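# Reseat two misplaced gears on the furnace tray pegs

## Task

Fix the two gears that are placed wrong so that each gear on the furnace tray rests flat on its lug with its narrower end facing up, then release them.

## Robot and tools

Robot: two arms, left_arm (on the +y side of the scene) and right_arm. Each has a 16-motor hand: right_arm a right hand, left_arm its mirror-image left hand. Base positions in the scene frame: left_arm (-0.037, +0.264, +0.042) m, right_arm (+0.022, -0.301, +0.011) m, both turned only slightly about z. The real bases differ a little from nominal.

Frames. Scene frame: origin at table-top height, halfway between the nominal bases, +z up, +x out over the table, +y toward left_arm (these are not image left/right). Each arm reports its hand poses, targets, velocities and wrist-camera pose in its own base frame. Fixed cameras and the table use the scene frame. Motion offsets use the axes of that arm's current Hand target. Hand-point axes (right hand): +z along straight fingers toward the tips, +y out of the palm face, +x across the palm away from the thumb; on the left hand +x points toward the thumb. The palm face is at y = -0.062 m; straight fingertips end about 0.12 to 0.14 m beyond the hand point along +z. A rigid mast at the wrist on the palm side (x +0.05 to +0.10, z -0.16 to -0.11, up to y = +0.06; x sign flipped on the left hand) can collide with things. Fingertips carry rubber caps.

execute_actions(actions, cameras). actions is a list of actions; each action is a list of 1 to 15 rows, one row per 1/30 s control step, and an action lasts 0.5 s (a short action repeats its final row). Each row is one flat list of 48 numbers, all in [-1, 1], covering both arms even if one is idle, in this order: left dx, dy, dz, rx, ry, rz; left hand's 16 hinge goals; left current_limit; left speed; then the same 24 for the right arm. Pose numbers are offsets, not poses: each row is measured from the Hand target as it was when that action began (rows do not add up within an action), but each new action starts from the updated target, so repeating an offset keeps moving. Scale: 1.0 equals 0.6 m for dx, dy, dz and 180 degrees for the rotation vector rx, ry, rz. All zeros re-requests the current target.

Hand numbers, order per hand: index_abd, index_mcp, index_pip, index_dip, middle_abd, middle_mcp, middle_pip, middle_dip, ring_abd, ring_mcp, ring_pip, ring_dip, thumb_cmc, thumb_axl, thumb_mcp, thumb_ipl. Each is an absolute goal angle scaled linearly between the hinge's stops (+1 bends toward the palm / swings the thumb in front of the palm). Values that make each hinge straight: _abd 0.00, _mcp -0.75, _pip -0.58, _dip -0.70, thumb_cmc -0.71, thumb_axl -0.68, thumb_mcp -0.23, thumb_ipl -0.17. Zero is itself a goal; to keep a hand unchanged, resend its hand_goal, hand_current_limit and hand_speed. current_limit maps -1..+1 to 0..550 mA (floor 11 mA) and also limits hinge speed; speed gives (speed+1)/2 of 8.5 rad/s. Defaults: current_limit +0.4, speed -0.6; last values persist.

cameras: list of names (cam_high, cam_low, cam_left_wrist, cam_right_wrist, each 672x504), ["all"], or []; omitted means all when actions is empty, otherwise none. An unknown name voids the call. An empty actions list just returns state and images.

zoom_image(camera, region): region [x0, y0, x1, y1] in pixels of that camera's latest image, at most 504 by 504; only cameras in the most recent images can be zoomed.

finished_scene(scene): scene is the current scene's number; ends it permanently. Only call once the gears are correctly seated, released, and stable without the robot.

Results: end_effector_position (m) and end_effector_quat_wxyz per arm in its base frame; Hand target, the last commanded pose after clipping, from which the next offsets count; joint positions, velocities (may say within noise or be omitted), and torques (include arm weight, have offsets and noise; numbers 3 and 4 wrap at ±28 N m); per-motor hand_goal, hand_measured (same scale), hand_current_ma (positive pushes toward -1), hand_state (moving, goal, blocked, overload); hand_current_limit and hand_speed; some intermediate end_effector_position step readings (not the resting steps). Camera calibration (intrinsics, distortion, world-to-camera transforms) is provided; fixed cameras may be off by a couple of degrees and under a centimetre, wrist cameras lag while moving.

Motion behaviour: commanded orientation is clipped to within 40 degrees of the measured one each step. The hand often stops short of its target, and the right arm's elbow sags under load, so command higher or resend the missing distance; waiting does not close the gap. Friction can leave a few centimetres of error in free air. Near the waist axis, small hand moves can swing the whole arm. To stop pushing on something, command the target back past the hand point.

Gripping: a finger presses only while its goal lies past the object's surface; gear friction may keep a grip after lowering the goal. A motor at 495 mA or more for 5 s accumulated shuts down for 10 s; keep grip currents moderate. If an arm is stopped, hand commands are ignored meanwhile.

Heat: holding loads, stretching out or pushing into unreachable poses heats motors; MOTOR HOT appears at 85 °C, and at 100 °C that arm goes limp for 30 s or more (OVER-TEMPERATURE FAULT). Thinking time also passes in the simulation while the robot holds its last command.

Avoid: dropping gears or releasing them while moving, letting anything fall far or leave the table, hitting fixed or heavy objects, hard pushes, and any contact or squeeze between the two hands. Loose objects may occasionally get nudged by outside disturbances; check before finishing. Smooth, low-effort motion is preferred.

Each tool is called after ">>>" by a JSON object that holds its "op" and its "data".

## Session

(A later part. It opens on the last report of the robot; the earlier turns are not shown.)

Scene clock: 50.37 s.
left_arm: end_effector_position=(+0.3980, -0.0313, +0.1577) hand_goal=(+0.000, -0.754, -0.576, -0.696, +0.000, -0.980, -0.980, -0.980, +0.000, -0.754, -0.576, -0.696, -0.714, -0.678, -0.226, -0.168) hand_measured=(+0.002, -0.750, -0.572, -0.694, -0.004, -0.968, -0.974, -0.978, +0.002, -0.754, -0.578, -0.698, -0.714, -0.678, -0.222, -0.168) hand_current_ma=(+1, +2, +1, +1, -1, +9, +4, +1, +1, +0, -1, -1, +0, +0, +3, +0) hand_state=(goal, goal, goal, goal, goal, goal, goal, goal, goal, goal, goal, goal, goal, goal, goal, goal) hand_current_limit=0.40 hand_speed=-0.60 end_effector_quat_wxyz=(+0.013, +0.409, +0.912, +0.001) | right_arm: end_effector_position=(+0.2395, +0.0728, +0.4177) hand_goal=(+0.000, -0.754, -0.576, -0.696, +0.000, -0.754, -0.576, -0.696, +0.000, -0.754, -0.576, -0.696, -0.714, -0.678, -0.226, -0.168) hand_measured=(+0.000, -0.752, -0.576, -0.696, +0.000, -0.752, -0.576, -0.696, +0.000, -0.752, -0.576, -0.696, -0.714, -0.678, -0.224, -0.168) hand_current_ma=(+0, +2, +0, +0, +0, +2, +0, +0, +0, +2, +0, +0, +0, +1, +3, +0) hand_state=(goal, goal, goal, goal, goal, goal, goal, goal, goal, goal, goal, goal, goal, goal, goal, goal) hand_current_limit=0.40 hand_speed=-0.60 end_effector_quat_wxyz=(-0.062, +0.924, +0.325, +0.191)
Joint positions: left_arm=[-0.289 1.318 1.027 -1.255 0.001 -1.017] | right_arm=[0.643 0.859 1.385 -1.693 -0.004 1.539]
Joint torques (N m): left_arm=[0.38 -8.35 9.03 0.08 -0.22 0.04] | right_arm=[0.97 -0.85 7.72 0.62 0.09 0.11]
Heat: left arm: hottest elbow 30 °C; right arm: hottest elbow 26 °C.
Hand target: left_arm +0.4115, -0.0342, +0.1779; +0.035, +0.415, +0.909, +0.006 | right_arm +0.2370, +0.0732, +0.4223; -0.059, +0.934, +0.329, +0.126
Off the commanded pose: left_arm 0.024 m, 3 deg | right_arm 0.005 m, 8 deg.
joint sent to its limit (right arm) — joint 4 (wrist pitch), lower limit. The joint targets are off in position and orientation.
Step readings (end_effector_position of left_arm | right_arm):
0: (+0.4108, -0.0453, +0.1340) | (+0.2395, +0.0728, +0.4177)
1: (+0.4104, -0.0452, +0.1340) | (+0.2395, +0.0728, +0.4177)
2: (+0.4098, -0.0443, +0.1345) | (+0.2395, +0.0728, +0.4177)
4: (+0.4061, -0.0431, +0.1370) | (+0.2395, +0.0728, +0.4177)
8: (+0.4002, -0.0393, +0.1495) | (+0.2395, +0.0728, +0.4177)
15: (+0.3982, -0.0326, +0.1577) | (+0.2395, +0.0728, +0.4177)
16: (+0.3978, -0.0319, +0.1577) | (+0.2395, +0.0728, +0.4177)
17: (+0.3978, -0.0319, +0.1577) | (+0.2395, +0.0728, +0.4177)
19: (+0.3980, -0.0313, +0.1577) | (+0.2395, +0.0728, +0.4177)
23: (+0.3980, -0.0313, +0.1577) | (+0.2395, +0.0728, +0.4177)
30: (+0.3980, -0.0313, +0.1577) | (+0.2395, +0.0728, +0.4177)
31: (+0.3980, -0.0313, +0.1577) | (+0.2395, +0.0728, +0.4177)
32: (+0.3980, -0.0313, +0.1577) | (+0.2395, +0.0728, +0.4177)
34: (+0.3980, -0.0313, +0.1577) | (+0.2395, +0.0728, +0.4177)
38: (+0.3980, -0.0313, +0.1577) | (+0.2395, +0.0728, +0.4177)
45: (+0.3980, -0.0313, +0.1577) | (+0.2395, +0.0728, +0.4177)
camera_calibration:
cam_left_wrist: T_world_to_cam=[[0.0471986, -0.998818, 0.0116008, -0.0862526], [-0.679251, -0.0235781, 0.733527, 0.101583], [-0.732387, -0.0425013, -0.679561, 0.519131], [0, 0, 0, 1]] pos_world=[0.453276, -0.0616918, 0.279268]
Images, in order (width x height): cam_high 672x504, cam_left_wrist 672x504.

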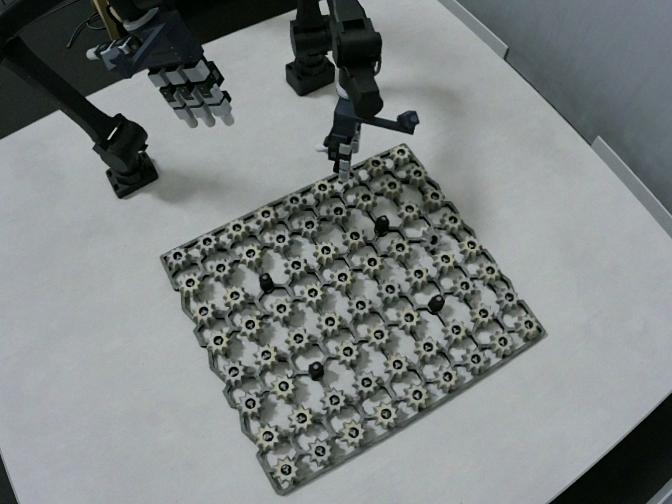

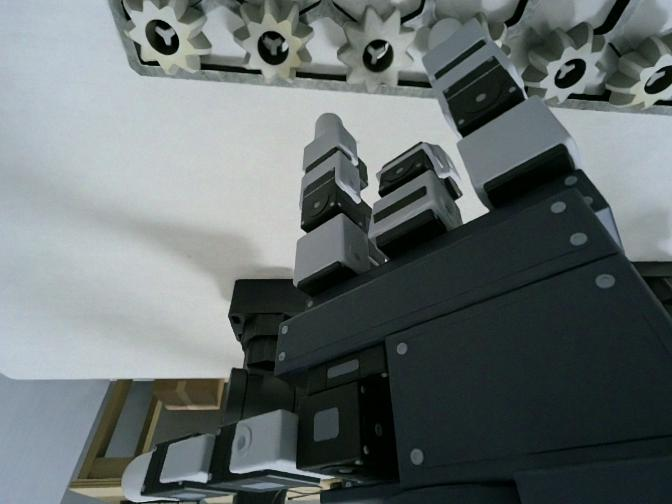

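>>> {"op": "execute_actions", "data": {"actions": [[[0.0017,-0.0043,0.0767,0,0,0,0,-0.754,-0.576,-0.696,0,-0.98,-0.98,-0.98,0,-0.754,-0.576,-0.696,-0.714,-0.678,-0.226,-0.168,0.4,-0.6,0,0,0,0,0,0,0,-0.754,-0.576,-0.696,0,-0.754,-0.576,-0.696,0,-0.754,-0.576,-0.696,-0.714,-0.678,-0.226,-0.168,0.4,-0.6]]], "cameras": ["cam_left_wrist"]}}

>>> {"op": "zoom_image", "data": {"camera": "cam_left_wrist", "region": [240, 0, 480, 180]}}

Scene clock: 51.77 s.
left_arm: end_effector_position=(+0.4014, -0.0323, +0.1223) hand_goal=(+0.000, -0.754, -0.576, -0.696, +0.000, -0.980, -0.980, -0.980, +0.000, -0.754, -0.576, -0.696, -0.714, -0.678, -0.226, -0.168) hand_measured=(+0.002, -0.750, -0.574, -0.694, -0.004, -0.968, -0.974, -0.978, +0.002, -0.754, -0.578, -0.698, -0.714, -0.678, -0.222, -0.168) hand_current_ma=(+1, +1, +1, +1, -1, +9, +4, +1, +1, +0, -1, -1, +0, +0, +3, +0) hand_state=(goal, goal, goal, goal, goal, goal, goal, goal, goal, goal, goal, goal, goal, goal, goal, goal) hand_current_limit=0.40 hand_speed=-0.60 end_effector_quat_wxyz=(+0.015, +0.409, +0.912, +0.001) | right_arm: end_effector_position=(+0.2395, +0.0728, +0.4177) hand_goal=(+0.000, -0.754, -0.576, -0.696, +0.000, -0.754, -0.576, -0.696, +0.000, -0.754, -0.576, -0.696, -0.714, -0.678, -0.226, -0.168) hand_measured=(+0.000, -0.752, -0.576, -0.696, +0.000, -0.752, -0.576, -0.696, +0.000, -0.752, -0.576, -0.696, -0.714, -0.678, -0.224, -0.168) hand_current_ma=(+0, +2, +0, +0, +0, +2, +0, +0, +0, +2, +0, +0, +0, +1, +3, +0) hand_state=(goal, goal, goal, goal, goal, goal, goal, goal, goal, goal, goal, goal, goal, goal, goal, goal) hand_current_limit=0.40 hand_speed=-0.60 end_effector_quat_wxyz=(-0.062, +0.924, +0.325, +0.191)
Joint positions: left_arm=[-0.289 1.358 0.966 -1.149 0.001 -1.017] | right_arm=[0.643 0.859 1.385 -1.693 -0.004 1.539]
Joint torques (N m): left_arm=[-0.26 -8.53 6.9 0.9 -0.21 0.01] | right_arm=[0.97 -0.79 7.71 0.62 0.09 0.12]
Heat: left arm: hottest elbow 30 °C; right arm: hottest elbow 26 °C.
Hand target: left_arm +0.4121, -0.0360, +0.1318; +0.035, +0.415, +0.909, +0.006 | right_arm +0.2370, +0.0732, +0.4223; -0.059, +0.934, +0.329, +0.126
Off the commanded pose: left_arm 0.015 m, 2 deg | right_arm 0.005 m, 8 deg.
joint sent to its limit (right arm) — joint 4 (wrist pitch), lower limit. The joint targets are off in position and orientation.
Step readings (end_effector_position of left_arm | right_arm):
0: (+0.3980, -0.0313, +0.1577) | (+0.2395, +0.0728, +0.4177)
1: (+0.3980, -0.0313, +0.1577) | (+0.2395, +0.0728, +0.4177)
2: (+0.3982, -0.0314, +0.1572) | (+0.2395, +0.0728, +0.4177)
4: (+0.4018, -0.0325, +0.1534) | (+0.2395, +0.0728, +0.4177)
8: (+0.4022, -0.0326, +0.1366) | (+0.2395, +0.0728, +0.4177)
15: (+0.4006, -0.0321, +0.1222) | (+0.2395, +0.0728, +0.4177)
camera_calibration:
cam_left_wrist: T_world_to_cam=[[0.0472028, -0.9988, 0.0130771, -0.0871394], [-0.682436, -0.0226861, 0.730593, 0.13145], [-0.729419, -0.0434103, -0.682688, 0.496643], [0, 0, 0, 1]] pos_world=[0.456081, -0.0624932, 0.244156]
Images, in order (width x height): cam_left_wrist 672x504.

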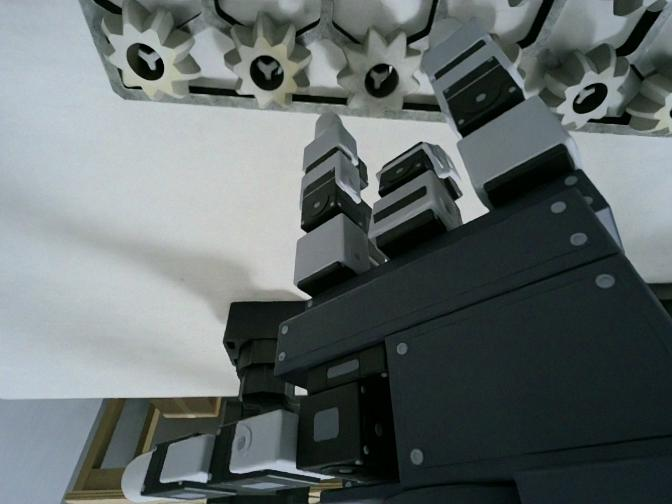

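Scaled by 2.100 from the camera's 672x504 image, which has a finer 960x720 frame.

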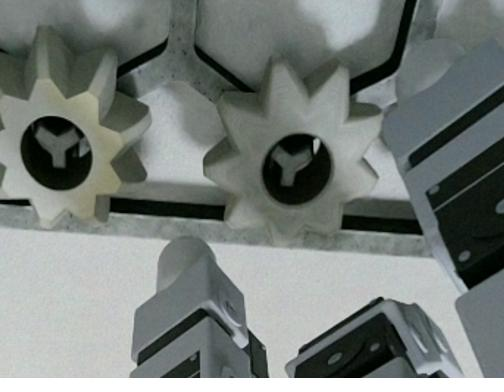

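>>> {"op": "execute_actions", "data": {"actions": [[[-0.0003,0.002,0.031,0,0,0,0,-0.754,-0.576,-0.696,0,-0.98,-0.98,-0.98,0,-0.754,-0.576,-0.696,-0.714,-0.678,-0.226,-0.168,0.4,-0.6,0,0,0,0,0,0,0,-0.754,-0.576,-0.696,0,-0.754,-0.576,-0.696,0,-0.754,-0.576,-0.696,-0.714,-0.678,-0.226,-0.168,0.4,-0.6]]], "cameras": ["cam_left_wrist"]}}

>>> {"op": "zoom_image", "data": {"camera": "cam_left_wrist", "region": [240, 0, 480, 180]}}

Scene clock: 52.93 s.
left_arm: end_effector_position=(+0.4043, -0.0332, +0.1061) hand_goal=(+0.000, -0.754, -0.576, -0.696, +0.000, -0.980, -0.980, -0.980, +0.000, -0.754, -0.576, -0.696, -0.714, -0.678, -0.226, -0.168) hand_measured=(+0.002, -0.750, -0.574, -0.694, -0.004, -0.968, -0.974, -0.978, +0.002, -0.754, -0.578, -0.698, -0.714, -0.678, -0.222, -0.168) hand_current_ma=(+1, +1, +1, +1, -1, +9, +4, +1, +1, +0, -1, -1, +0, +0, +3, +0) hand_state=(goal, goal, goal, goal, goal, goal, goal, goal, goal, goal, goal, goal, goal, goal, goal, goal) hand_current_limit=0.40 hand_speed=-0.60 end_effector_quat_wxyz=(+0.018, +0.409, +0.912, +0.002) | right_arm: end_effector_position=(+0.2395, +0.0728, +0.4177) hand_goal=(+0.000, -0.754, -0.576, -0.696, +0.000, -0.754, -0.576, -0.696, +0.000, -0.754, -0.576, -0.696, -0.714, -0.678, -0.226, -0.168) hand_measured=(+0.000, -0.752, -0.576, -0.696, +0.000, -0.752, -0.576, -0.696, +0.000, -0.752, -0.576, -0.696, -0.714, -0.678, -0.224, -0.168) hand_current_ma=(+0, +2, +0, +0, +0, +2, +0, +0, +0, +2, +0, +0, +0, +1, +3, +0) hand_state=(goal, goal, goal, goal, goal, goal, goal, goal, goal, goal, goal, goal, goal, goal, goal, goal) hand_current_limit=0.40 hand_speed=-0.60 end_effector_quat_wxyz=(-0.062, +0.924, +0.325, +0.191)
Joint positions: left_arm=[-0.289 1.381 0.941 -1.095 0.001 -1.017] | right_arm=[0.643 0.859 1.385 -1.693 -0.004 1.539]
Joint torques (N m): left_arm=[0.03 -8.35 6.75 0.94 -0.21 0.05] | right_arm=[0.97 -0.85 7.71 0.62 0.09 0.11]
Heat: left arm: hottest elbow 30 °C; right arm: hottest elbow 26 °C.
Hand target: left_arm +0.4144, -0.0357, +0.1133; +0.035, +0.415, +0.909, +0.006 | right_arm +0.2370, +0.0732, +0.4223; -0.059, +0.934, +0.329, +0.126
Off the commanded pose: left_arm 0.013 m, 2 deg | right_arm 0.005 m, 8 deg.
joint sent to its limit (right arm) — joint 4 (wrist pitch), lower limit. The joint targets are off in position and orientation.
Step readings (end_effector_position of left_arm | right_arm):
0: (+0.4014, -0.0323, +0.1223) | (+0.2395, +0.0728, +0.4177)
1: (+0.4014, -0.0323, +0.1223) | (+0.2395, +0.0728, +0.4177)
2: (+0.4019, -0.0325, +0.1218) | (+0.2395, +0.0728, +0.4177)
4: (+0.4039, -0.0331, +0.1195) | (+0.2395, +0.0728, +0.4177)
8: (+0.4047, -0.0333, +0.1121) | (+0.2395, +0.0728, +0.4177)
15: (+0.4039, -0.0331, +0.1060) | (+0.2395, +0.0728, +0.4177)
camera_calibration:
cam_left_wrist: T_world_to_cam=[[0.0470517, -0.998779, 0.0150544, -0.0881184], [-0.686754, -0.0214009, 0.726575, 0.147473], [-0.725366, -0.0445253, -0.686922, 0.486463], [0, 0, 0, 1]] pos_world=[0.458287, -0.0631948, 0.228338]
Images, in order (width x height): cam_left_wrist 672x504.

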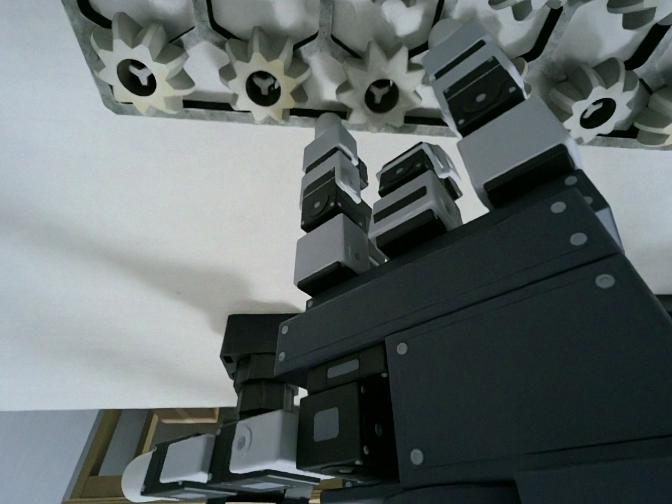

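Scaled by 2.100 from the camera's 672x504 image, which has a finer 960x720 frame.

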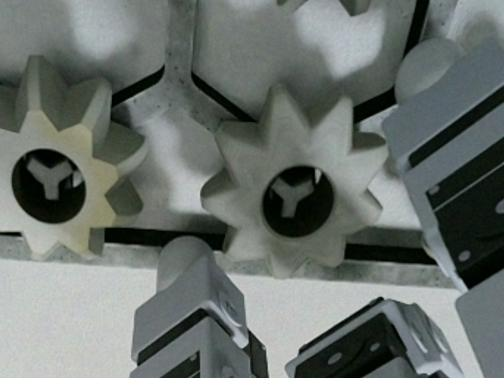

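>>> {"op": "execute_actions", "data": {"actions": [[[0,0,0,0,0,0,0.12,-0.754,-0.576,-0.696,0,-0.98,-0.98,-0.98,-0.12,-0.754,-0.576,-0.696,-0.714,-0.678,-0.226,-0.168,0.75,-0.85,0,0,0,0,0,0,0,-0.754,-0.576,-0.696,0,-0.754,-0.576,-0.696,0,-0.754,-0.576,-0.696,-0.714,-0.678,-0.226,-0.168,0.4,-0.6]],[[0,0,0,0,0,0,0.25,-0.754,-0.576,-0.696,0,-0.98,-0.98,-0.98,-0.25,-0.754,-0.576,-0.696,-0.714,-0.678,-0.226,-0.168,0.75,-0.85,0,0,0,0,0,0,0,-0.754,-0.576,-0.696,0,-0.754,-0.576,-0.696,0,-0.754,-0.576,-0.696,-0.714,-0.678,-0.226,-0.168,0.4,-0.6]]], "cameras": ["cam_left_wrist"]}}

>>> {"op": "zoom_image", "data": {"camera": "cam_left_wrist", "region": [240, 0, 480, 180]}}

Scene clock: 54.47 s.
left_arm: end_effector_position=(+0.4050, -0.0315, +0.1065) hand_goal=(+0.250, -0.754, -0.576, -0.696, +0.000, -0.980, -0.980, -0.980, -0.250, -0.754, -0.576, -0.696, -0.714, -0.678, -0.226, -0.168) hand_measured=(+0.122, -0.742, -0.570, -0.694, -0.002, -0.968, -0.974, -0.978, -0.130, -0.750, -0.576, -0.698, -0.714, -0.678, -0.222, -0.168) hand_current_ma=(-296, +10, +3, +1, -1, +9, +4, +1, +269, +2, +0, +0, +0, +0, +3, +0) hand_state=(blocked, goal, goal, goal, goal, goal, goal, goal, blocked, goal, goal, goal, goal, goal, goal, goal) hand_current_limit=0.75 hand_speed=-0.85 end_effector_quat_wxyz=(+0.018, +0.410, +0.912, +0.007) | right_arm: end_effector_position=(+0.2395, +0.0728, +0.4177) hand_goal=(+0.000, -0.754, -0.576, -0.696, +0.000, -0.754, -0.576, -0.696, +0.000, -0.754, -0.576, -0.696, -0.714, -0.678, -0.226, -0.168) hand_measured=(+0.000, -0.752, -0.576, -0.696, +0.000, -0.752, -0.576, -0.696, +0.000, -0.752, -0.576, -0.696, -0.714, -0.678, -0.224, -0.168) hand_current_ma=(+0, +2, +0, +0, +0, +2, +0, +0, +0, +2, +0, +0, +0, +1, +3, +0) hand_state=(goal, goal, goal, goal, goal, goal, goal, goal, goal, goal, goal, goal, goal, goal, goal, goal) hand_current_limit=0.40 hand_speed=-0.60 end_effector_quat_wxyz=(-0.062, +0.924, +0.325, +0.191)
Joint positions: left_arm=[-0.289 1.381 0.94 -1.092 -0.01 -1.016] | right_arm=[0.643 0.859 1.385 -1.693 -0.004 1.539]
Joint torques (N m): left_arm=[0.09 -8.47 6.87 0.87 -0.18 0.03] | right_arm=[0.97 -0.85 7.72 0.64 0.09 0.11]
Heat: left arm: hottest elbow 30 °C; right arm: hottest elbow 26 °C.
Hand target: left_arm +0.4144, -0.0357, +0.1133; +0.035, +0.415, +0.909, +0.006 | right_arm +0.2370, +0.0732, +0.4223; -0.059, +0.934, +0.329, +0.126
Off the commanded pose: left_arm 0.012 m, 2 deg | right_arm 0.005 m, 8 deg.
joint sent to its limit (right arm) — joint 4 (wrist pitch), lower limit. The joint targets are off in position and orientation.
Step readings (end_effector_position of left_arm | right_arm):
0: (+0.4043, -0.0332, +0.1061) | (+0.2395, +0.0728, +0.4177)
1: (+0.4043, -0.0332, +0.1061) | (+0.2395, +0.0728, +0.4177)
2: (+0.4043, -0.0332, +0.1061) | (+0.2395, +0.0728, +0.4177)
4: (+0.4043, -0.0332, +0.1061) | (+0.2395, +0.0728, +0.4177)
8: (+0.4041, -0.0315, +0.1063) | (+0.2395, +0.0728, +0.4177)
15: (+0.4041, -0.0315, +0.1063) | (+0.2395, +0.0728, +0.4177)
16: (+0.4041, -0.0315, +0.1063) | (+0.2395, +0.0728, +0.4177)
17: (+0.4041, -0.0315, +0.1063) | (+0.2395, +0.0728, +0.4177)
19: (+0.4041, -0.0315, +0.1063) | (+0.2395, +0.0728, +0.4177)
23: (+0.4042, -0.0312, +0.1064) | (+0.2395, +0.0728, +0.4177)
30: (+0.4050, -0.0315, +0.1065) | (+0.2395, +0.0728, +0.4177)
camera_calibration:
cam_left_wrist: T_world_to_cam=[[0.0458601, -0.998933, 0.00548178, -0.0849903], [-0.690022, -0.0277093, 0.723258, 0.149126], [-0.722334, -0.0369513, -0.690557, 0.486748], [0, 0, 0, 1]] pos_world=[0.458393, -0.0627815, 0.228737]
Images, in order (width x height): cam_left_wrist 672x504.

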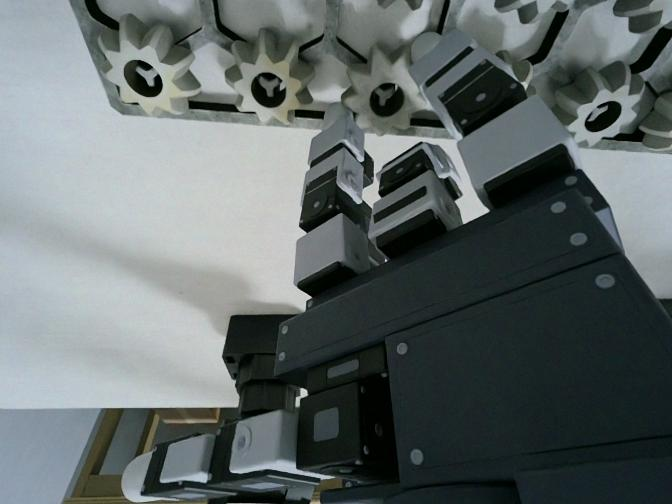

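Scaled by 2.100 from the camera's 672x504 image, which has a finer 960x720 frame.

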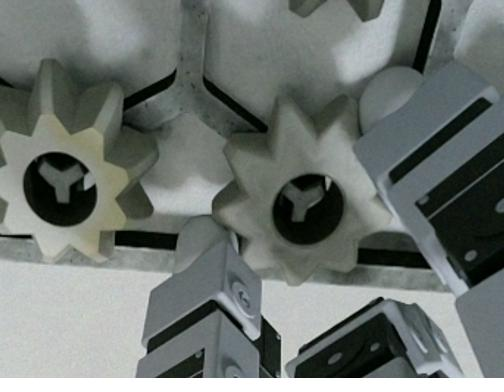

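>>> {"op": "execute_actions", "data": {"actions": [[[0,0,-0.05,0,0,0,0.32,-0.754,-0.576,-0.696,0,-0.98,-0.98,-0.98,-0.32,-0.754,-0.576,-0.696,-0.714,-0.678,-0.226,-0.168,0.78,-0.85,0,0,0,0,0,0,0,-0.754,-0.576,-0.696,0,-0.754,-0.576,-0.696,0,-0.754,-0.576,-0.696,-0.714,-0.678,-0.226,-0.168,0.4,-0.6]],[[0,0,-0.03,0,0,0,0.32,-0.754,-0.576,-0.696,0,-0.98,-0.98,-0.98,-0.32,-0.754,-0.576,-0.696,-0.714,-0.678,-0.226,-0.168,0.78,-0.85,0,0,0,0,0,0,0,-0.754,-0.576,-0.696,0,-0.754,-0.576,-0.696,0,-0.754,-0.576,-0.696,-0.714,-0.678,-0.226,-0.168,0.4,-0.6]]], "cameras": ["cam_left_wrist"]}}

>>> {"op": "zoom_image", "data": {"camera": "cam_left_wrist", "region": [240, 0, 480, 180]}}

Scene clock: 56.00 s.
left_arm: end_effector_position=(+0.3930, -0.0306, +0.1365) hand_goal=(+0.320, -0.754, -0.576, -0.696, +0.000, -0.980, -0.980, -0.980, -0.320, -0.754, -0.576, -0.696, -0.714, -0.678, -0.226, -0.168) hand_measured=(+0.314, -0.748, -0.572, -0.694, -0.002, -0.970, -0.974, -0.978, -0.314, -0.750, -0.574, -0.694, -0.714, -0.678, -0.222, -0.168) hand_current_ma=(-3, +3, +1, +1, -1, +8, +3, +1, +2, +2, +1, +1, +0, +0, +3, +0) hand_state=(goal, goal, goal, goal, goal, goal, goal, goal, goal, goal, goal, goal, goal, goal, goal, goal) hand_current_limit=0.78 hand_speed=-0.85 end_effector_quat_wxyz=(+0.007, +0.412, +0.911, +0.000) | right_arm: end_effector_position=(+0.2395, +0.0728, +0.4177) hand_goal=(+0.000, -0.754, -0.576, -0.696, +0.000, -0.754, -0.576, -0.696, +0.000, -0.754, -0.576, -0.696, -0.714, -0.678, -0.226, -0.168) hand_measured=(+0.000, -0.752, -0.576, -0.696, +0.000, -0.752, -0.576, -0.696, +0.000, -0.752, -0.576, -0.696, -0.714, -0.678, -0.224, -0.168) hand_current_ma=(+0, +2, +0, +0, +0, +2, +0, +0, +0, +2, +0, +0, +0, +1, +3, +0) hand_state=(goal, goal, goal, goal, goal, goal, goal, goal, goal, goal, goal, goal, goal, goal, goal, goal) hand_current_limit=0.40 hand_speed=-0.60 end_effector_quat_wxyz=(-0.062, +0.924, +0.325, +0.191)
Joint positions: left_arm=[-0.291 1.329 0.98 -1.207 0.001 -1.013] | right_arm=[0.643 0.859 1.385 -1.693 -0.004 1.539]
Joint torques (N m): left_arm=[-0.21 -8.35 9.8 0.02 -0.2 0.01] | right_arm=[1.08 -0.79 7.73 0.62 0.09 0.11]
Heat: left arm: hottest elbow 30 °C; right arm: hottest elbow 27 °C.
Hand target: left_arm +0.4111, -0.0348, +0.1612; +0.035, +0.415, +0.909, +0.006 | right_arm +0.2370, +0.0732, +0.4223; -0.059, +0.934, +0.329, +0.126
Off the commanded pose: left_arm 0.031 m, 3 deg | right_arm 0.005 m, 8 deg.
joint sent to its limit (right arm) — joint 4 (wrist pitch), lower limit. The joint targets are off in position and orientation.
Step readings (end_effector_position of left_arm | right_arm):
0: (+0.4050, -0.0315, +0.1065) | (+0.2395, +0.0728, +0.4177)
1: (+0.4050, -0.0315, +0.1065) | (+0.2395, +0.0728, +0.4177)
2: (+0.4046, -0.0314, +0.1065) | (+0.2395, +0.0728, +0.4177)
4: (+0.4043, -0.0313, +0.1070) | (+0.2395, +0.0728, +0.4177)
8: (+0.4009, -0.0314, +0.1083) | (+0.2395, +0.0728, +0.4177)
15: (+0.4003, -0.0315, +0.1108) | (+0.2395, +0.0728, +0.4177)
16: (+0.3999, -0.0314, +0.1107) | (+0.2395, +0.0728, +0.4177)
17: (+0.3997, -0.0316, +0.1111) | (+0.2395, +0.0728, +0.4177)
19: (+0.3995, -0.0315, +0.1141) | (+0.2395, +0.0728, +0.4177)
23: (+0.3993, -0.0318, +0.1286) | (+0.2395, +0.0728, +0.4177)
30: (+0.3930, -0.0306, +0.1365) | (+0.2395, +0.0728, +0.4177)
camera_calibration:
cam_left_wrist: T_world_to_cam=[[0.0411763, -0.99912, 0.00794173, -0.0821625], [-0.671762, -0.0217994, 0.740446, 0.109795], [-0.739622, -0.0358238, -0.672069, 0.503139], [0, 0, 0, 1]] pos_world=[0.449272, -0.0616724, 0.257499]
Images, in order (width x height): cam_left_wrist 672x504.

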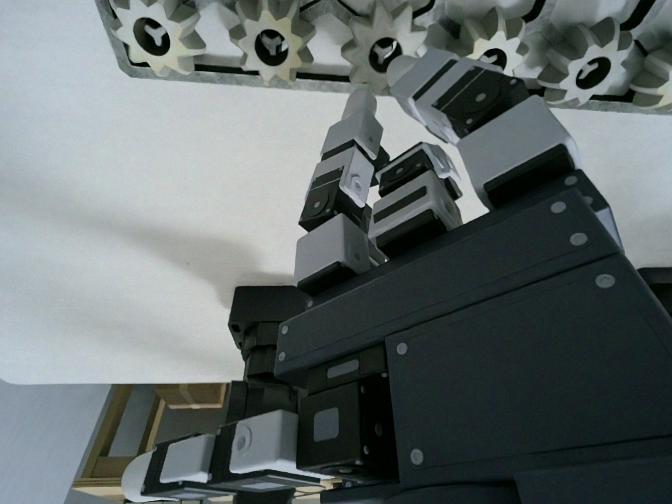

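Scaled by 2.100 from the camera's 672x504 image, which has a finer 960x720 frame.

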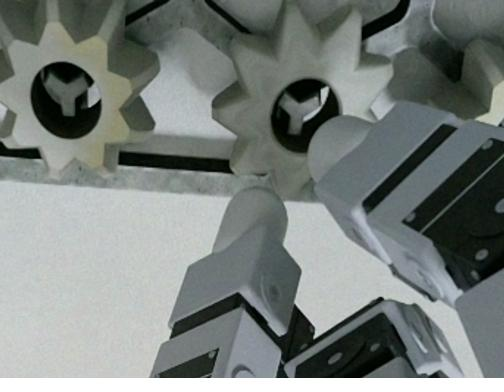

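>>> {"op": "execute_actions", "data": {"actions": [[[0,0,0,0,0,0,0,-0.754,-0.576,-0.696,0,-0.98,-0.98,-0.98,0,-0.754,-0.576,-0.696,-0.714,-0.678,-0.226,-0.168,0.4,-0.6,0,0,0,0,0,0,0,-0.754,-0.576,-0.696,0,-0.754,-0.576,-0.696,0,-0.754,-0.576,-0.696,-0.714,-0.678,-0.226,-0.168,0.4,-0.6]],[[0,0,0.08,0,0,0,0,-0.754,-0.576,-0.696,0,-0.98,-0.98,-0.98,0,-0.754,-0.576,-0.696,-0.714,-0.678,-0.226,-0.168,0.4,-0.6,0,0,0,0,0,0,0,-0.754,-0.576,-0.696,0,-0.754,-0.576,-0.696,0,-0.754,-0.576,-0.696,-0.714,-0.678,-0.226,-0.168,0.4,-0.6]],[[0,0,0.018,0,0,0,0,-0.754,-0.576,-0.696,0,-0.98,-0.98,-0.98,0,-0.754,-0.576,-0.696,-0.714,-0.678,-0.226,-0.168,0.4,-0.6,0,0,0,0,0,0,0,-0.754,-0.576,-0.696,0,-0.754,-0.576,-0.696,0,-0.754,-0.576,-0.696,-0.714,-0.678,-0.226,-0.168,0.4,-0.6]]], "cameras": ["cam_left_wrist","cam_high"]}}

>>> {"op": "zoom_image", "data": {"camera": "cam_left_wrist", "region": [240, 0, 480, 180]}}

>>> {"op": "zoom_image", "data": {"camera": "cam_high", "region": [310, 140, 390, 200]}}

Scene clock: 59.07 s.
left_arm: end_effector_position=(+0.4065, -0.0340, +0.1009) hand_goal=(+0.000, -0.754, -0.576, -0.696, +0.000, -0.980, -0.980, -0.980, +0.000, -0.754, -0.576, -0.696, -0.714, -0.678, -0.226, -0.168) hand_measured=(+0.000, -0.754, -0.576, -0.696, -0.002, -0.970, -0.974, -0.978, -0.002, -0.752, -0.574, -0.694, -0.714, -0.678, -0.222, -0.168) hand_current_ma=(+0, +0, +0, +0, -1, +8, +3, +1, -1, +1, +1, +1, +0, +0, +3, +0) hand_state=(goal, goal, goal, goal, goal, goal, goal, goal, goal, goal, goal, goal, goal, goal, goal, goal) hand_current_limit=0.40 hand_speed=-0.60 end_effector_quat_wxyz=(+0.022, +0.412, +0.911, +0.004) | right_arm: end_effector_position=(+0.2395, +0.0728, +0.4177) hand_goal=(+0.000, -0.754, -0.576, -0.696, +0.000, -0.754, -0.576, -0.696, +0.000, -0.754, -0.576, -0.696, -0.714, -0.678, -0.226, -0.168) hand_measured=(+0.000, -0.752, -0.576, -0.696, +0.000, -0.752, -0.576, -0.696, +0.000, -0.752, -0.576, -0.696, -0.714, -0.678, -0.224, -0.168) hand_current_ma=(+0, +2, +0, +0, +0, +2, +0, +0, +0, +2, +0, +0, +0, +1, +3, +0) hand_state=(goal, goal, goal, goal, goal, goal, goal, goal, goal, goal, goal, goal, goal, goal, goal, goal) hand_current_limit=0.40 hand_speed=-0.60 end_effector_quat_wxyz=(-0.062, +0.924, +0.325, +0.191)
Joint positions: left_arm=[-0.291 1.387 0.931 -1.069 -0.002 -1.013] | right_arm=[0.643 0.859 1.385 -1.693 -0.004 1.539]
Joint torques (N m): left_arm=[-0.15 -7.88 6.16 1.11 -0.2 0.02] | right_arm=[1.08 -0.79 7.73 0.59 0.08 0.12]
Heat: left arm: hottest elbow 30 °C; right arm: hottest elbow 27 °C.
Hand target: left_arm +0.4151, -0.0358, +0.1025; +0.035, +0.415, +0.909, +0.006 | right_arm +0.2370, +0.0732, +0.4223; -0.059, +0.934, +0.329, +0.126
Off the commanded pose: left_arm 0.009 m, 2 deg | right_arm 0.005 m, 8 deg.
joint sent to its limit (right arm) — joint 4 (wrist pitch), lower limit. The joint targets are off in position and orientation.
Step readings (end_effector_position of left_arm | right_arm):
0: (+0.3930, -0.0306, +0.1365) | (+0.2395, +0.0728, +0.4177)
1: (+0.3930, -0.0306, +0.1365) | (+0.2395, +0.0728, +0.4177)
2: (+0.3930, -0.0306, +0.1365) | (+0.2395, +0.0728, +0.4177)
4: (+0.3930, -0.0306, +0.1365) | (+0.2395, +0.0728, +0.4177)
8: (+0.3930, -0.0306, +0.1365) | (+0.2395, +0.0728, +0.4177)
15: (+0.3930, -0.0306, +0.1365) | (+0.2395, +0.0728, +0.4177)
16: (+0.3930, -0.0306, +0.1365) | (+0.2395, +0.0728, +0.4177)
17: (+0.3937, -0.0308, +0.1366) | (+0.2395, +0.0728, +0.4177)
19: (+0.3993, -0.0325, +0.1336) | (+0.2395, +0.0728, +0.4177)
23: (+0.4054, -0.0343, +0.1192) | (+0.2395, +0.0728, +0.4177)
30: (+0.4022, -0.0333, +0.1036) | (+0.2395, +0.0728, +0.4177)
31: (+0.4026, -0.0334, +0.1037) | (+0.2395, +0.0728, +0.4177)
32: (+0.4036, -0.0338, +0.1038) | (+0.2395, +0.0728, +0.4177)
34: (+0.4056, -0.0343, +0.1036) | (+0.2395, +0.0728, +0.4177)
38: (+0.4060, -0.0345, +0.1006) | (+0.2395, +0.0728, +0.4177)
45: (+0.4065, -0.0340, +0.1009) | (+0.2395, +0.0728, +0.4177)
camera_calibration:
cam_left_wrist: T_world_to_cam=[[0.0408793, -0.999051, 0.0150523, -0.0864513], [-0.693882, -0.0175463, 0.719874, 0.156461], [-0.718927, -0.0398725, -0.693941, 0.48267], [0, 0, 0, 1]] pos_world=[0.459103, -0.0643787, 0.223614]
Images, in order (width x height): cam_high 672x504, cam_left_wrist 672x504.

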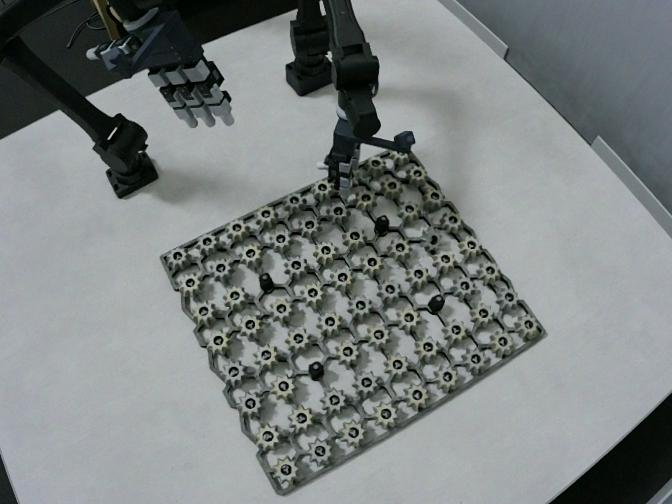

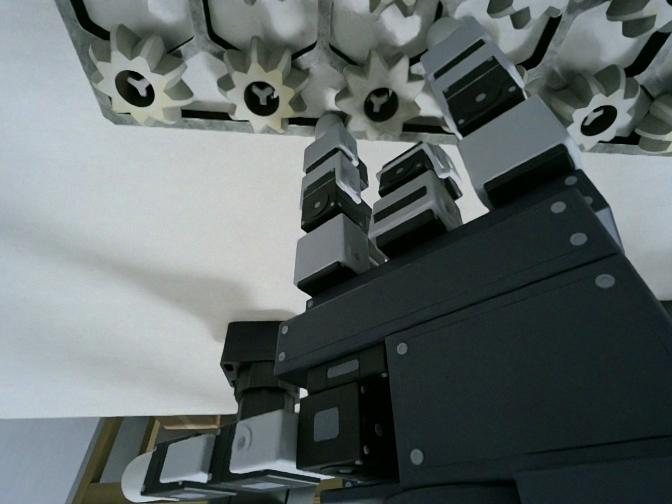

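Scaled by 2.100 from the camera's 672x504 image, which has a finer 960x720 frame.

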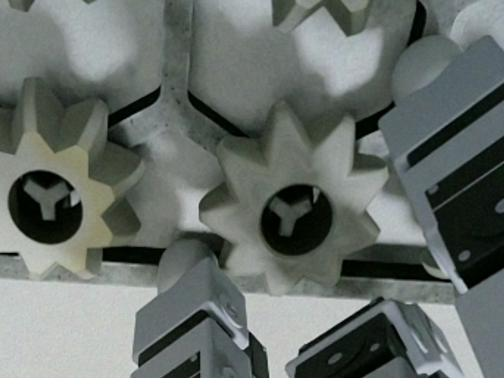

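Scaled by 6.300 from the camera's 672x504 image, which has a finer 960x720 frame.

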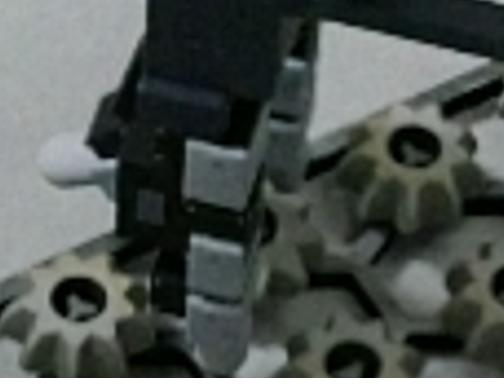

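>>> {"op": "execute_actions", "data": {"actions": [[[0,0,0,0,0,0,0.2,-0.754,-0.576,-0.696,0,-0.98,-0.98,-0.98,-0.2,-0.754,-0.576,-0.696,-0.714,-0.678,-0.226,-0.168,0.79,-0.85,0,0,0,0,0,0,0,-0.754,-0.576,-0.696,0,-0.754,-0.576,-0.696,0,-0.754,-0.576,-0.696,-0.714,-0.678,-0.226,-0.168,0.4,-0.6]],[[0,0,0,0,0,0,0.36,-0.754,-0.576,-0.696,0,-0.98,-0.98,-0.98,-0.36,-0.754,-0.576,-0.696,-0.714,-0.678,-0.226,-0.168,0.79,-0.85,0,0,0,0,0,0,0,-0.754,-0.576,-0.696,0,-0.754,-0.576,-0.696,0,-0.754,-0.576,-0.696,-0.714,-0.678,-0.226,-0.168,0.4,-0.6]]], "cameras": ["cam_left_wrist"]}}

>>> {"op": "zoom_image", "data": {"camera": "cam_left_wrist", "region": [240, 0, 480, 180]}}

Scene clock: 61.13 s.
left_arm: end_effector_position=(+0.4061, -0.0313, +0.0982) hand_goal=(+0.360, -0.754, -0.576, -0.696, +0.000, -0.980, -0.980, -0.980, -0.360, -0.754, -0.576, -0.696, -0.714, -0.678, -0.226, -0.168) hand_measured=(+0.124, -0.748, -0.574, -0.696, -0.002, -0.970, -0.974, -0.978, -0.142, -0.752, -0.574, -0.694, -0.714, -0.678, -0.222, -0.168) hand_current_ma=(-492, +3, +0, +0, -1, +8, +3, +1, +492, +1, +1, +1, +0, +0, +3, +0) hand_state=(blocked, goal, goal, goal, goal, goal, goal, goal, blocked, goal, goal, goal, goal, goal, goal, goal) hand_current_limit=0.79 hand_speed=-0.85 end_effector_quat_wxyz=(+0.019, +0.411, +0.911, +0.007) | right_arm: end_effector_position=(+0.2395, +0.0728, +0.4177) hand_goal=(+0.000, -0.754, -0.576, -0.696, +0.000, -0.754, -0.576, -0.696, +0.000, -0.754, -0.576, -0.696, -0.714, -0.678, -0.226, -0.168) hand_measured=(+0.000, -0.752, -0.576, -0.696, +0.000, -0.752, -0.576, -0.696, +0.000, -0.752, -0.576, -0.696, -0.714, -0.678, -0.224, -0.168) hand_current_ma=(+0, +2, +0, +0, +0, +2, +0, +0, +0, +2, +0, +0, +0, +1, +3, +0) hand_state=(goal, goal, goal, goal, goal, goal, goal, goal, goal, goal, goal, goal, goal, goal, goal, goal) hand_current_limit=0.40 hand_speed=-0.60 end_effector_quat_wxyz=(-0.062, +0.924, +0.325, +0.191)
Joint positions: left_arm=[-0.288 1.392 0.926 -1.064 -0.01 -1.011] | right_arm=[0.643 0.859 1.385 -1.693 -0.004 1.539]
Joint torques (N m): left_arm=[-0.03 -8.06 6.43 0.9 -0.18 0.02] | right_arm=[0.91 -0.97 7.73 0.61 0.09 0.11]
Heat: left arm: hottest elbow 30 °C; right arm: hottest elbow 27 °C.
Hand target: left_arm +0.4151, -0.0358, +0.1025; +0.035, +0.415, +0.909, +0.006 | right_arm +0.2370, +0.0732, +0.4223; -0.059, +0.934, +0.329, +0.126
Off the commanded pose: left_arm 0.011 m, 2 deg | right_arm 0.005 m, 8 deg.
joint sent to its limit (right arm) — joint 4 (wrist pitch), lower limit. The joint targets are off in position and orientation.
Step readings (end_effector_position of left_arm | right_arm):
0: (+0.4065, -0.0340, +0.1009) | (+0.2395, +0.0728, +0.4177)
1: (+0.4065, -0.0340, +0.1009) | (+0.2395, +0.0728, +0.4177)
2: (+0.4065, -0.0340, +0.1009) | (+0.2395, +0.0728, +0.4177)
4: (+0.4070, -0.0334, +0.1008) | (+0.2395, +0.0728, +0.4177)
8: (+0.4055, -0.0311, +0.0987) | (+0.2395, +0.0728, +0.4177)
15: (+0.4061, -0.0313, +0.0982) | (+0.2395, +0.0728, +0.4177)
16: (+0.4061, -0.0313, +0.0982) | (+0.2395, +0.0728, +0.4177)
17: (+0.4061, -0.0313, +0.0982) | (+0.2395, +0.0728, +0.4177)
19: (+0.4061, -0.0313, +0.0982) | (+0.2395, +0.0728, +0.4177)
23: (+0.4061, -0.0313, +0.0982) | (+0.2395, +0.0728, +0.4177)
30: (+0.4061, -0.0313, +0.0982) | (+0.2395, +0.0728, +0.4177)
camera_calibration:
cam_left_wrist: T_world_to_cam=[[0.0428242, -0.999063, 0.00620937, -0.083646], [-0.692249, -0.0251903, 0.721219, 0.157111], [-0.720387, -0.035184, -0.692679, 0.481349], [0, 0, 0, 1]] pos_world=[0.459099, -0.0626742, 0.220628]
Images, in order (width x height): cam_left_wrist 672x504.

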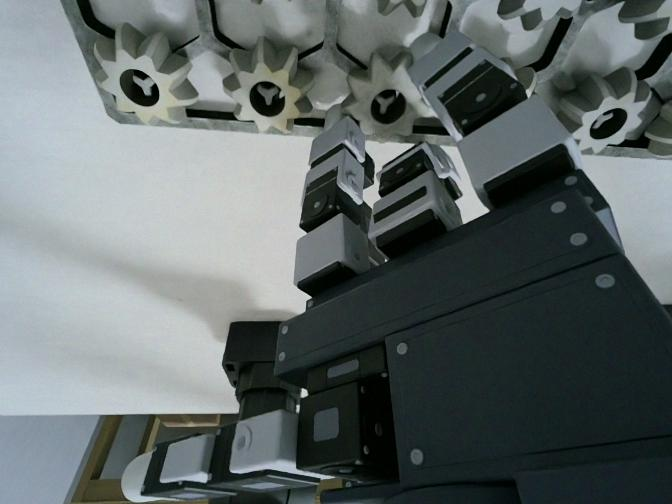

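Scaled by 2.100 from the camera's 672x504 image, which has a finer 960x720 frame.

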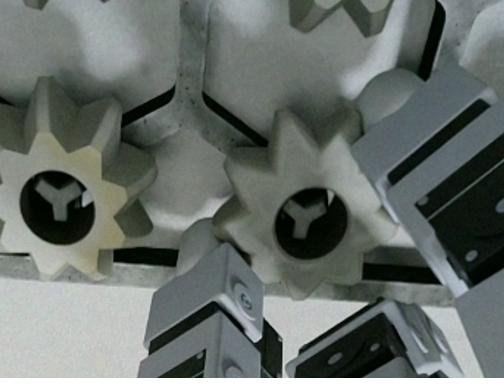

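>>> {"op": "execute_actions", "data": {"actions": [[[-0.011,0.0117,-0.0407,0,0,0,0.36,-0.754,-0.576,-0.696,0,-0.98,-0.98,-0.98,-0.36,-0.754,-0.576,-0.696,-0.714,-0.678,-0.226,-0.168,0.79,-0.85,0,0,0,0,0,0,0,-0.754,-0.576,-0.696,0,-0.754,-0.576,-0.696,0,-0.754,-0.576,-0.696,-0.714,-0.678,-0.226,-0.168,0.4,-0.6]]], "cameras": ["cam_left_wrist"]}}

>>> {"op": "zoom_image", "data": {"camera": "cam_left_wrist", "region": [240, 0, 480, 180]}}

Scene clock: 62.27 s.
left_arm: end_effector_position=(+0.4046, -0.0307, +0.1004) hand_goal=(+0.360, -0.754, -0.576, -0.696, +0.000, -0.980, -0.980, -0.980, -0.360, -0.754, -0.576, -0.696, -0.714, -0.678, -0.226, -0.168) hand_measured=(+0.128, -0.742, -0.570, -0.694, -0.002, -0.970, -0.974, -0.978, -0.142, -0.746, -0.572, -0.694, -0.714, -0.678, -0.222, -0.168) hand_current_ma=(-492, +10, +3, +1, -1, +8, +3, +1, +492, +5, +2, +1, +0, +0, +3, +0) hand_state=(blocked, goal, goal, goal, goal, goal, goal, goal, blocked, goal, goal, goal, goal, goal, goal, goal) hand_current_limit=0.79 hand_speed=-0.85 end_effector_quat_wxyz=(+0.014, +0.410, +0.912, +0.004) | right_arm: end_effector_position=(+0.2395, +0.0728, +0.4177) hand_goal=(+0.000, -0.754, -0.576, -0.696, +0.000, -0.754, -0.576, -0.696, +0.000, -0.754, -0.576, -0.696, -0.714, -0.678, -0.226, -0.168) hand_measured=(+0.000, -0.752, -0.576, -0.696, +0.000, -0.752, -0.576, -0.696, +0.000, -0.752, -0.576, -0.696, -0.714, -0.678, -0.224, -0.168) hand_current_ma=(+0, +2, +0, +0, +0, +2, +0, +0, +0, +2, +0, +0, +0, +1, +3, +0) hand_state=(goal, goal, goal, goal, goal, goal, goal, goal, goal, goal, goal, goal, goal, goal, goal, goal) hand_current_limit=0.40 hand_speed=-0.60 end_effector_quat_wxyz=(-0.062, +0.924, +0.325, +0.191)
Joint positions: left_arm=[-0.285 1.392 0.935 -1.086 -0.003 -1.011] | right_arm=[0.643 0.859 1.385 -1.693 -0.004 1.539]
Joint torques (N m): left_arm=[0.21 -9.35 10.19 -0.29 -0.17 0.04] | right_arm=[0.91 -0.85 7.71 0.61 0.09 0.11]
Heat: left arm: hottest elbow 30 °C; right arm: hottest elbow 27 °C.
Hand target: left_arm +0.4230, -0.0358, +0.1275; +0.035, +0.415, +0.909, +0.006 | right_arm +0.2370, +0.0732, +0.4223; -0.059, +0.934, +0.329, +0.126
Off the commanded pose: left_arm 0.033 m, 3 deg | right_arm 0.005 m, 8 deg.
joint sent to its limit (right arm) — joint 4 (wrist pitch), lower limit. The joint targets are off in position and orientation.
Step readings (end_effector_position of left_arm | right_arm):
0: (+0.4061, -0.0313, +0.0982) | (+0.2395, +0.0728, +0.4177)
1: (+0.4061, -0.0313, +0.0982) | (+0.2395, +0.0728, +0.4177)
2: (+0.4058, -0.0312, +0.0982) | (+0.2395, +0.0728, +0.4177)
4: (+0.4064, -0.0314, +0.0988) | (+0.2395, +0.0728, +0.4177)
8: (+0.4043, -0.0307, +0.0992) | (+0.2395, +0.0728, +0.4177)
15: (+0.4039, -0.0305, +0.0999) | (+0.2395, +0.0728, +0.4177)
camera_calibration:
cam_left_wrist: T_world_to_cam=[[0.045703, -0.998923, 0.00804872, -0.0842964], [-0.682411, -0.0253357, 0.73053, 0.149564], [-0.729539, -0.0388799, -0.682834, 0.484369], [0, 0, 0, 1]] pos_world=[0.459282, -0.0615841, 0.222161]
Images, in order (width x height): cam_left_wrist 672x504.

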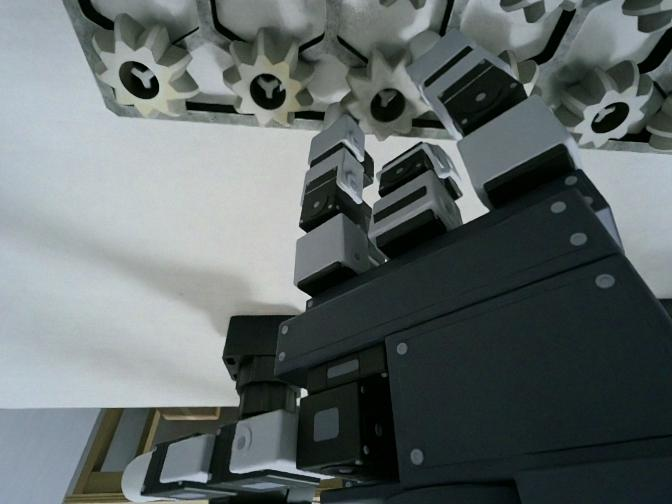

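Scaled by 2.100 from the camera's 672x504 image, which has a finer 960x720 frame.

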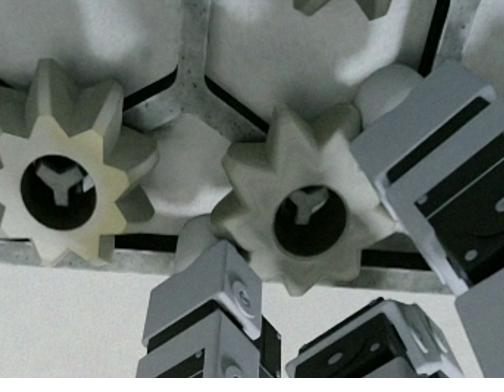

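>>> {"op": "execute_actions", "data": {"actions": [[[-0.003,0.004,-0.015,0,0,0,0.36,-0.754,-0.576,-0.696,0,-0.98,-0.98,-0.98,-0.36,-0.754,-0.576,-0.696,-0.714,-0.678,-0.226,-0.168,0.79,-0.85,0,0,0,0,0,0,0,-0.754,-0.576,-0.696,0,-0.754,-0.576,-0.696,0,-0.754,-0.576,-0.696,-0.714,-0.678,-0.226,-0.168,0.4,-0.6]]], "cameras": ["cam_left_wrist"]}}

>>> {"op": "zoom_image", "data": {"camera": "cam_left_wrist", "region": [240, 0, 480, 180]}}

Scene clock: 63.40 s.
left_arm: end_effector_position=(+0.4047, -0.0304, +0.1060) hand_goal=(+0.360, -0.754, -0.576, -0.696, +0.000, -0.980, -0.980, -0.980, -0.360, -0.754, -0.576, -0.696, -0.714, -0.678, -0.226, -0.168) hand_measured=(+0.128, -0.742, -0.570, -0.694, -0.002, -0.970, -0.974, -0.978, -0.142, -0.746, -0.570, -0.692, -0.714, -0.678, -0.222, -0.168) hand_current_ma=(-492, +11, +4, +1, -1, +8, +3, +1, +492, +6, +3, +1, +0, +0, +3, +0) hand_state=(blocked, goal, goal, goal, goal, goal, goal, goal, blocked, goal, goal, goal, goal, goal, goal, goal) hand_current_limit=0.79 hand_speed=-0.85 end_effector_quat_wxyz=(+0.008, +0.410, +0.912, +0.001) | right_arm: end_effector_position=(+0.2395, +0.0728, +0.4177) hand_goal=(+0.000, -0.754, -0.576, -0.696, +0.000, -0.754, -0.576, -0.696, +0.000, -0.754, -0.576, -0.696, -0.714, -0.678, -0.226, -0.168) hand_measured=(+0.000, -0.752, -0.576, -0.696, +0.000, -0.752, -0.576, -0.696, +0.000, -0.752, -0.576, -0.696, -0.714, -0.678, -0.224, -0.168) hand_current_ma=(+0, +2, +0, +0, +0, +2, +0, +0, +0, +2, +0, +0, +0, +1, +3, +0) hand_state=(goal, goal, goal, goal, goal, goal, goal, goal, goal, goal, goal, goal, goal, goal, goal, goal) hand_current_limit=0.40 hand_speed=-0.60 end_effector_quat_wxyz=(-0.062, +0.924, +0.325, +0.191)
Joint positions: left_arm=[-0.282 1.392 0.954 -1.117 0.001 -1.008] | right_arm=[0.643 0.859 1.385 -1.693 -0.004 1.539]
Joint torques (N m): left_arm=[0.38 -9.47 10.41 -0.25 -0.18 0.05] | right_arm=[1.03 -0.91 7.73 0.61 0.09 0.11]
Heat: left arm: hottest elbow 30 °C; right arm: hottest elbow 27 °C.
Hand target: left_arm +0.4254, -0.0354, +0.1367; +0.035, +0.415, +0.909, +0.006 | right_arm +0.2370, +0.0732, +0.4223; -0.059, +0.934, +0.329, +0.126
Off the commanded pose: left_arm 0.037 m, 3 deg | right_arm 0.005 m, 8 deg.
joint sent to its limit (right arm) — joint 4 (wrist pitch), lower limit. The joint targets are off in position and orientation.
Step readings (end_effector_position of left_arm | right_arm):
0: (+0.4046, -0.0307, +0.1004) | (+0.2395, +0.0728, +0.4177)
1: (+0.4042, -0.0306, +0.1004) | (+0.2395, +0.0728, +0.4177)
2: (+0.4044, -0.0307, +0.1009) | (+0.2395, +0.0728, +0.4177)
4: (+0.4044, -0.0309, +0.1023) | (+0.2395, +0.0728, +0.4177)
8: (+0.4044, -0.0309, +0.1050) | (+0.2395, +0.0728, +0.4177)
15: (+0.4046, -0.0303, +0.1060) | (+0.2395, +0.0728, +0.4177)
camera_calibration:
cam_left_wrist: T_world_to_cam=[[0.0457867, -0.998916, 0.00836973, -0.0841247], [-0.672742, -0.0246402, 0.739467, 0.14075], [-0.738459, -0.0394884, -0.673141, 0.49079], [0, 0, 0, 1]] pos_world=[0.460969, -0.0611849, 0.226995]
Images, in order (width x height): cam_left_wrist 672x504.

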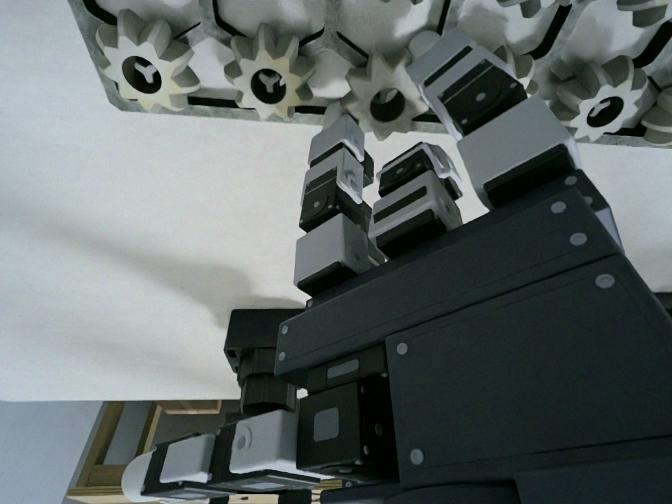

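Scaled by 2.100 from the camera's 672x504 image, which has a finer 960x720 frame.

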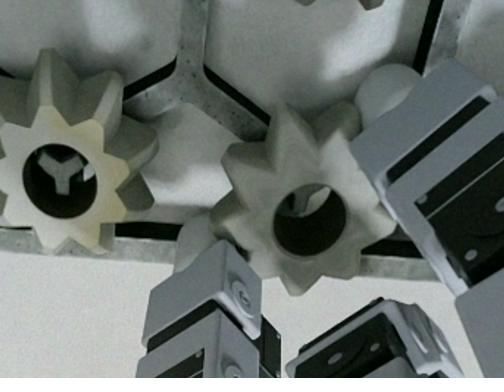

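>>> {"op": "execute_actions", "data": {"actions": [[[-0.003,0.004,-0.02,0,0,0,0.36,-0.754,-0.576,-0.696,0,-0.98,-0.98,-0.98,-0.36,-0.754,-0.576,-0.696,-0.714,-0.678,-0.226,-0.168,0.79,-0.85,0,0,0,0,0,0,0,-0.754,-0.576,-0.696,0,-0.754,-0.576,-0.696,0,-0.754,-0.576,-0.696,-0.714,-0.678,-0.226,-0.168,0.4,-0.6]],[[-0.003,0.004,-0.02,0,0,0,0.36,-0.754,-0.576,-0.696,0,-0.98,-0.98,-0.98,-0.36,-0.754,-0.576,-0.696,-0.714,-0.678,-0.226,-0.168,0.79,-0.85,0,0,0,0,0,0,0,-0.754,-0.576,-0.696,0,-0.754,-0.576,-0.696,0,-0.754,-0.576,-0.696,-0.714,-0.678,-0.226,-0.168,0.4,-0.6]]], "cameras": ["cam_left_wrist"]}}

>>> {"op": "zoom_image", "data": {"camera": "cam_left_wrist", "region": [240, 0, 480, 180]}}

Scene clock: 64.97 s.
left_arm: end_effector_position=(+0.4027, -0.0306, +0.1222) hand_goal=(+0.360, -0.754, -0.576, -0.696, +0.000, -0.980, -0.980, -0.980, -0.360, -0.754, -0.576, -0.696, -0.714, -0.678, -0.226, -0.168) hand_measured=(+0.128, -0.746, -0.570, -0.694, -0.002, -0.970, -0.974, -0.978, -0.142, -0.750, -0.572, -0.692, -0.714, -0.678, -0.222, -0.168) hand_current_ma=(-492, +6, +3, +1, -1, +8, +3, +1, +492, +2, +2, +1, +0, +0, +3, +0) hand_state=(blocked, goal, goal, goal, goal, goal, goal, goal, blocked, goal, goal, goal, goal, goal, goal, goal) hand_current_limit=0.79 hand_speed=-0.85 end_effector_quat_wxyz=(-0.012, +0.413, +0.911, -0.002) | right_arm: end_effector_position=(+0.2395, +0.0728, +0.4177) hand_goal=(+0.000, -0.754, -0.576, -0.696, +0.000, -0.754, -0.576, -0.696, +0.000, -0.754, -0.576, -0.696, -0.714, -0.678, -0.226, -0.168) hand_measured=(+0.000, -0.752, -0.576, -0.696, +0.000, -0.752, -0.576, -0.696, +0.000, -0.752, -0.576, -0.696, -0.714, -0.678, -0.224, -0.168) hand_current_ma=(+0, +2, +0, +0, +0, +2, +0, +0, +0, +2, +0, +0, +0, +1, +3, +0) hand_state=(goal, goal, goal, goal, goal, goal, goal, goal, goal, goal, goal, goal, goal, goal, goal, goal) hand_current_limit=0.40 hand_speed=-0.60 end_effector_quat_wxyz=(-0.062, +0.924, +0.325, +0.191)
Joint positions: left_arm=[-0.283 1.392 1.003 -1.206 0.001 -1.004] | right_arm=[0.643 0.859 1.385 -1.693 -0.004 1.539]
Joint torques (N m): left_arm=[0.26 -10.81 10.93 0.08 -0.16 0.03] | right_arm=[1.03 -0.85 7.73 0.62 0.09 0.11]
Heat: left arm: hottest elbow 30 °C; right arm: hottest elbow 27 °C.
Hand target: left_arm +0.4297, -0.0345, +0.1611; +0.035, +0.415, +0.909, +0.006 | right_arm +0.2370, +0.0732, +0.4223; -0.059, +0.934, +0.329, +0.126
Off the commanded pose: left_arm 0.048 m, 5 deg | right_arm 0.005 m, 8 deg.
joint sent to its limit (right arm) — joint 4 (wrist pitch), lower limit. The joint targets are off in position and orientation.
Step readings (end_effector_position of left_arm | right_arm):
0: (+0.4047, -0.0304, +0.1060) | (+0.2395, +0.0728, +0.4177)
1: (+0.4047, -0.0304, +0.1060) | (+0.2395, +0.0728, +0.4177)
2: (+0.4045, -0.0303, +0.1065) | (+0.2395, +0.0728, +0.4177)
4: (+0.4047, -0.0310, +0.1085) | (+0.2395, +0.0728, +0.4177)
8: (+0.4054, -0.0313, +0.1132) | (+0.2395, +0.0728, +0.4177)
15: (+0.4055, -0.0313, +0.1142) | (+0.2395, +0.0728, +0.4177)
16: (+0.4055, -0.0313, +0.1142) | (+0.2395, +0.0728, +0.4177)
17: (+0.4054, -0.0313, +0.1147) | (+0.2395, +0.0728, +0.4177)
19: (+0.4049, -0.0312, +0.1167) | (+0.2395, +0.0728, +0.4177)
23: (+0.4033, -0.0307, +0.1212) | (+0.2395, +0.0728, +0.4177)
30: (+0.4031, -0.0307, +0.1222) | (+0.2395, +0.0728, +0.4177)
camera_calibration:
cam_left_wrist: T_world_to_cam=[[0.0396864, -0.999203, -0.00433767, -0.0803523], [-0.644189, -0.028904, 0.76432, 0.112755], [-0.763836, -0.0275388, -0.644823, 0.507327], [0, 0, 0, 1]] pos_world=[0.463339, -0.0630581, 0.240607]
Images, in order (width x height): cam_left_wrist 672x504.

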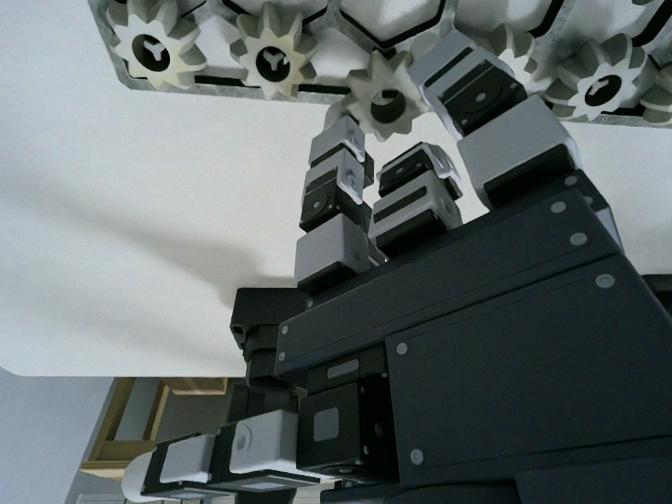

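Scaled by 2.100 from the camera's 672x504 image, which has a finer 960x720 frame.

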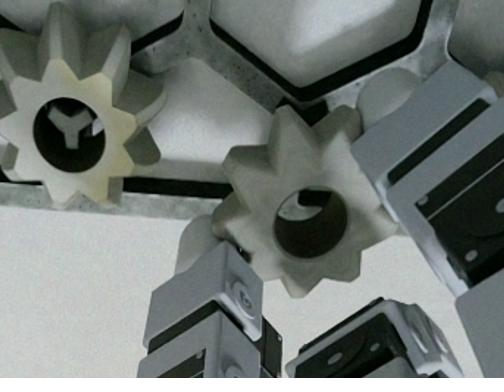

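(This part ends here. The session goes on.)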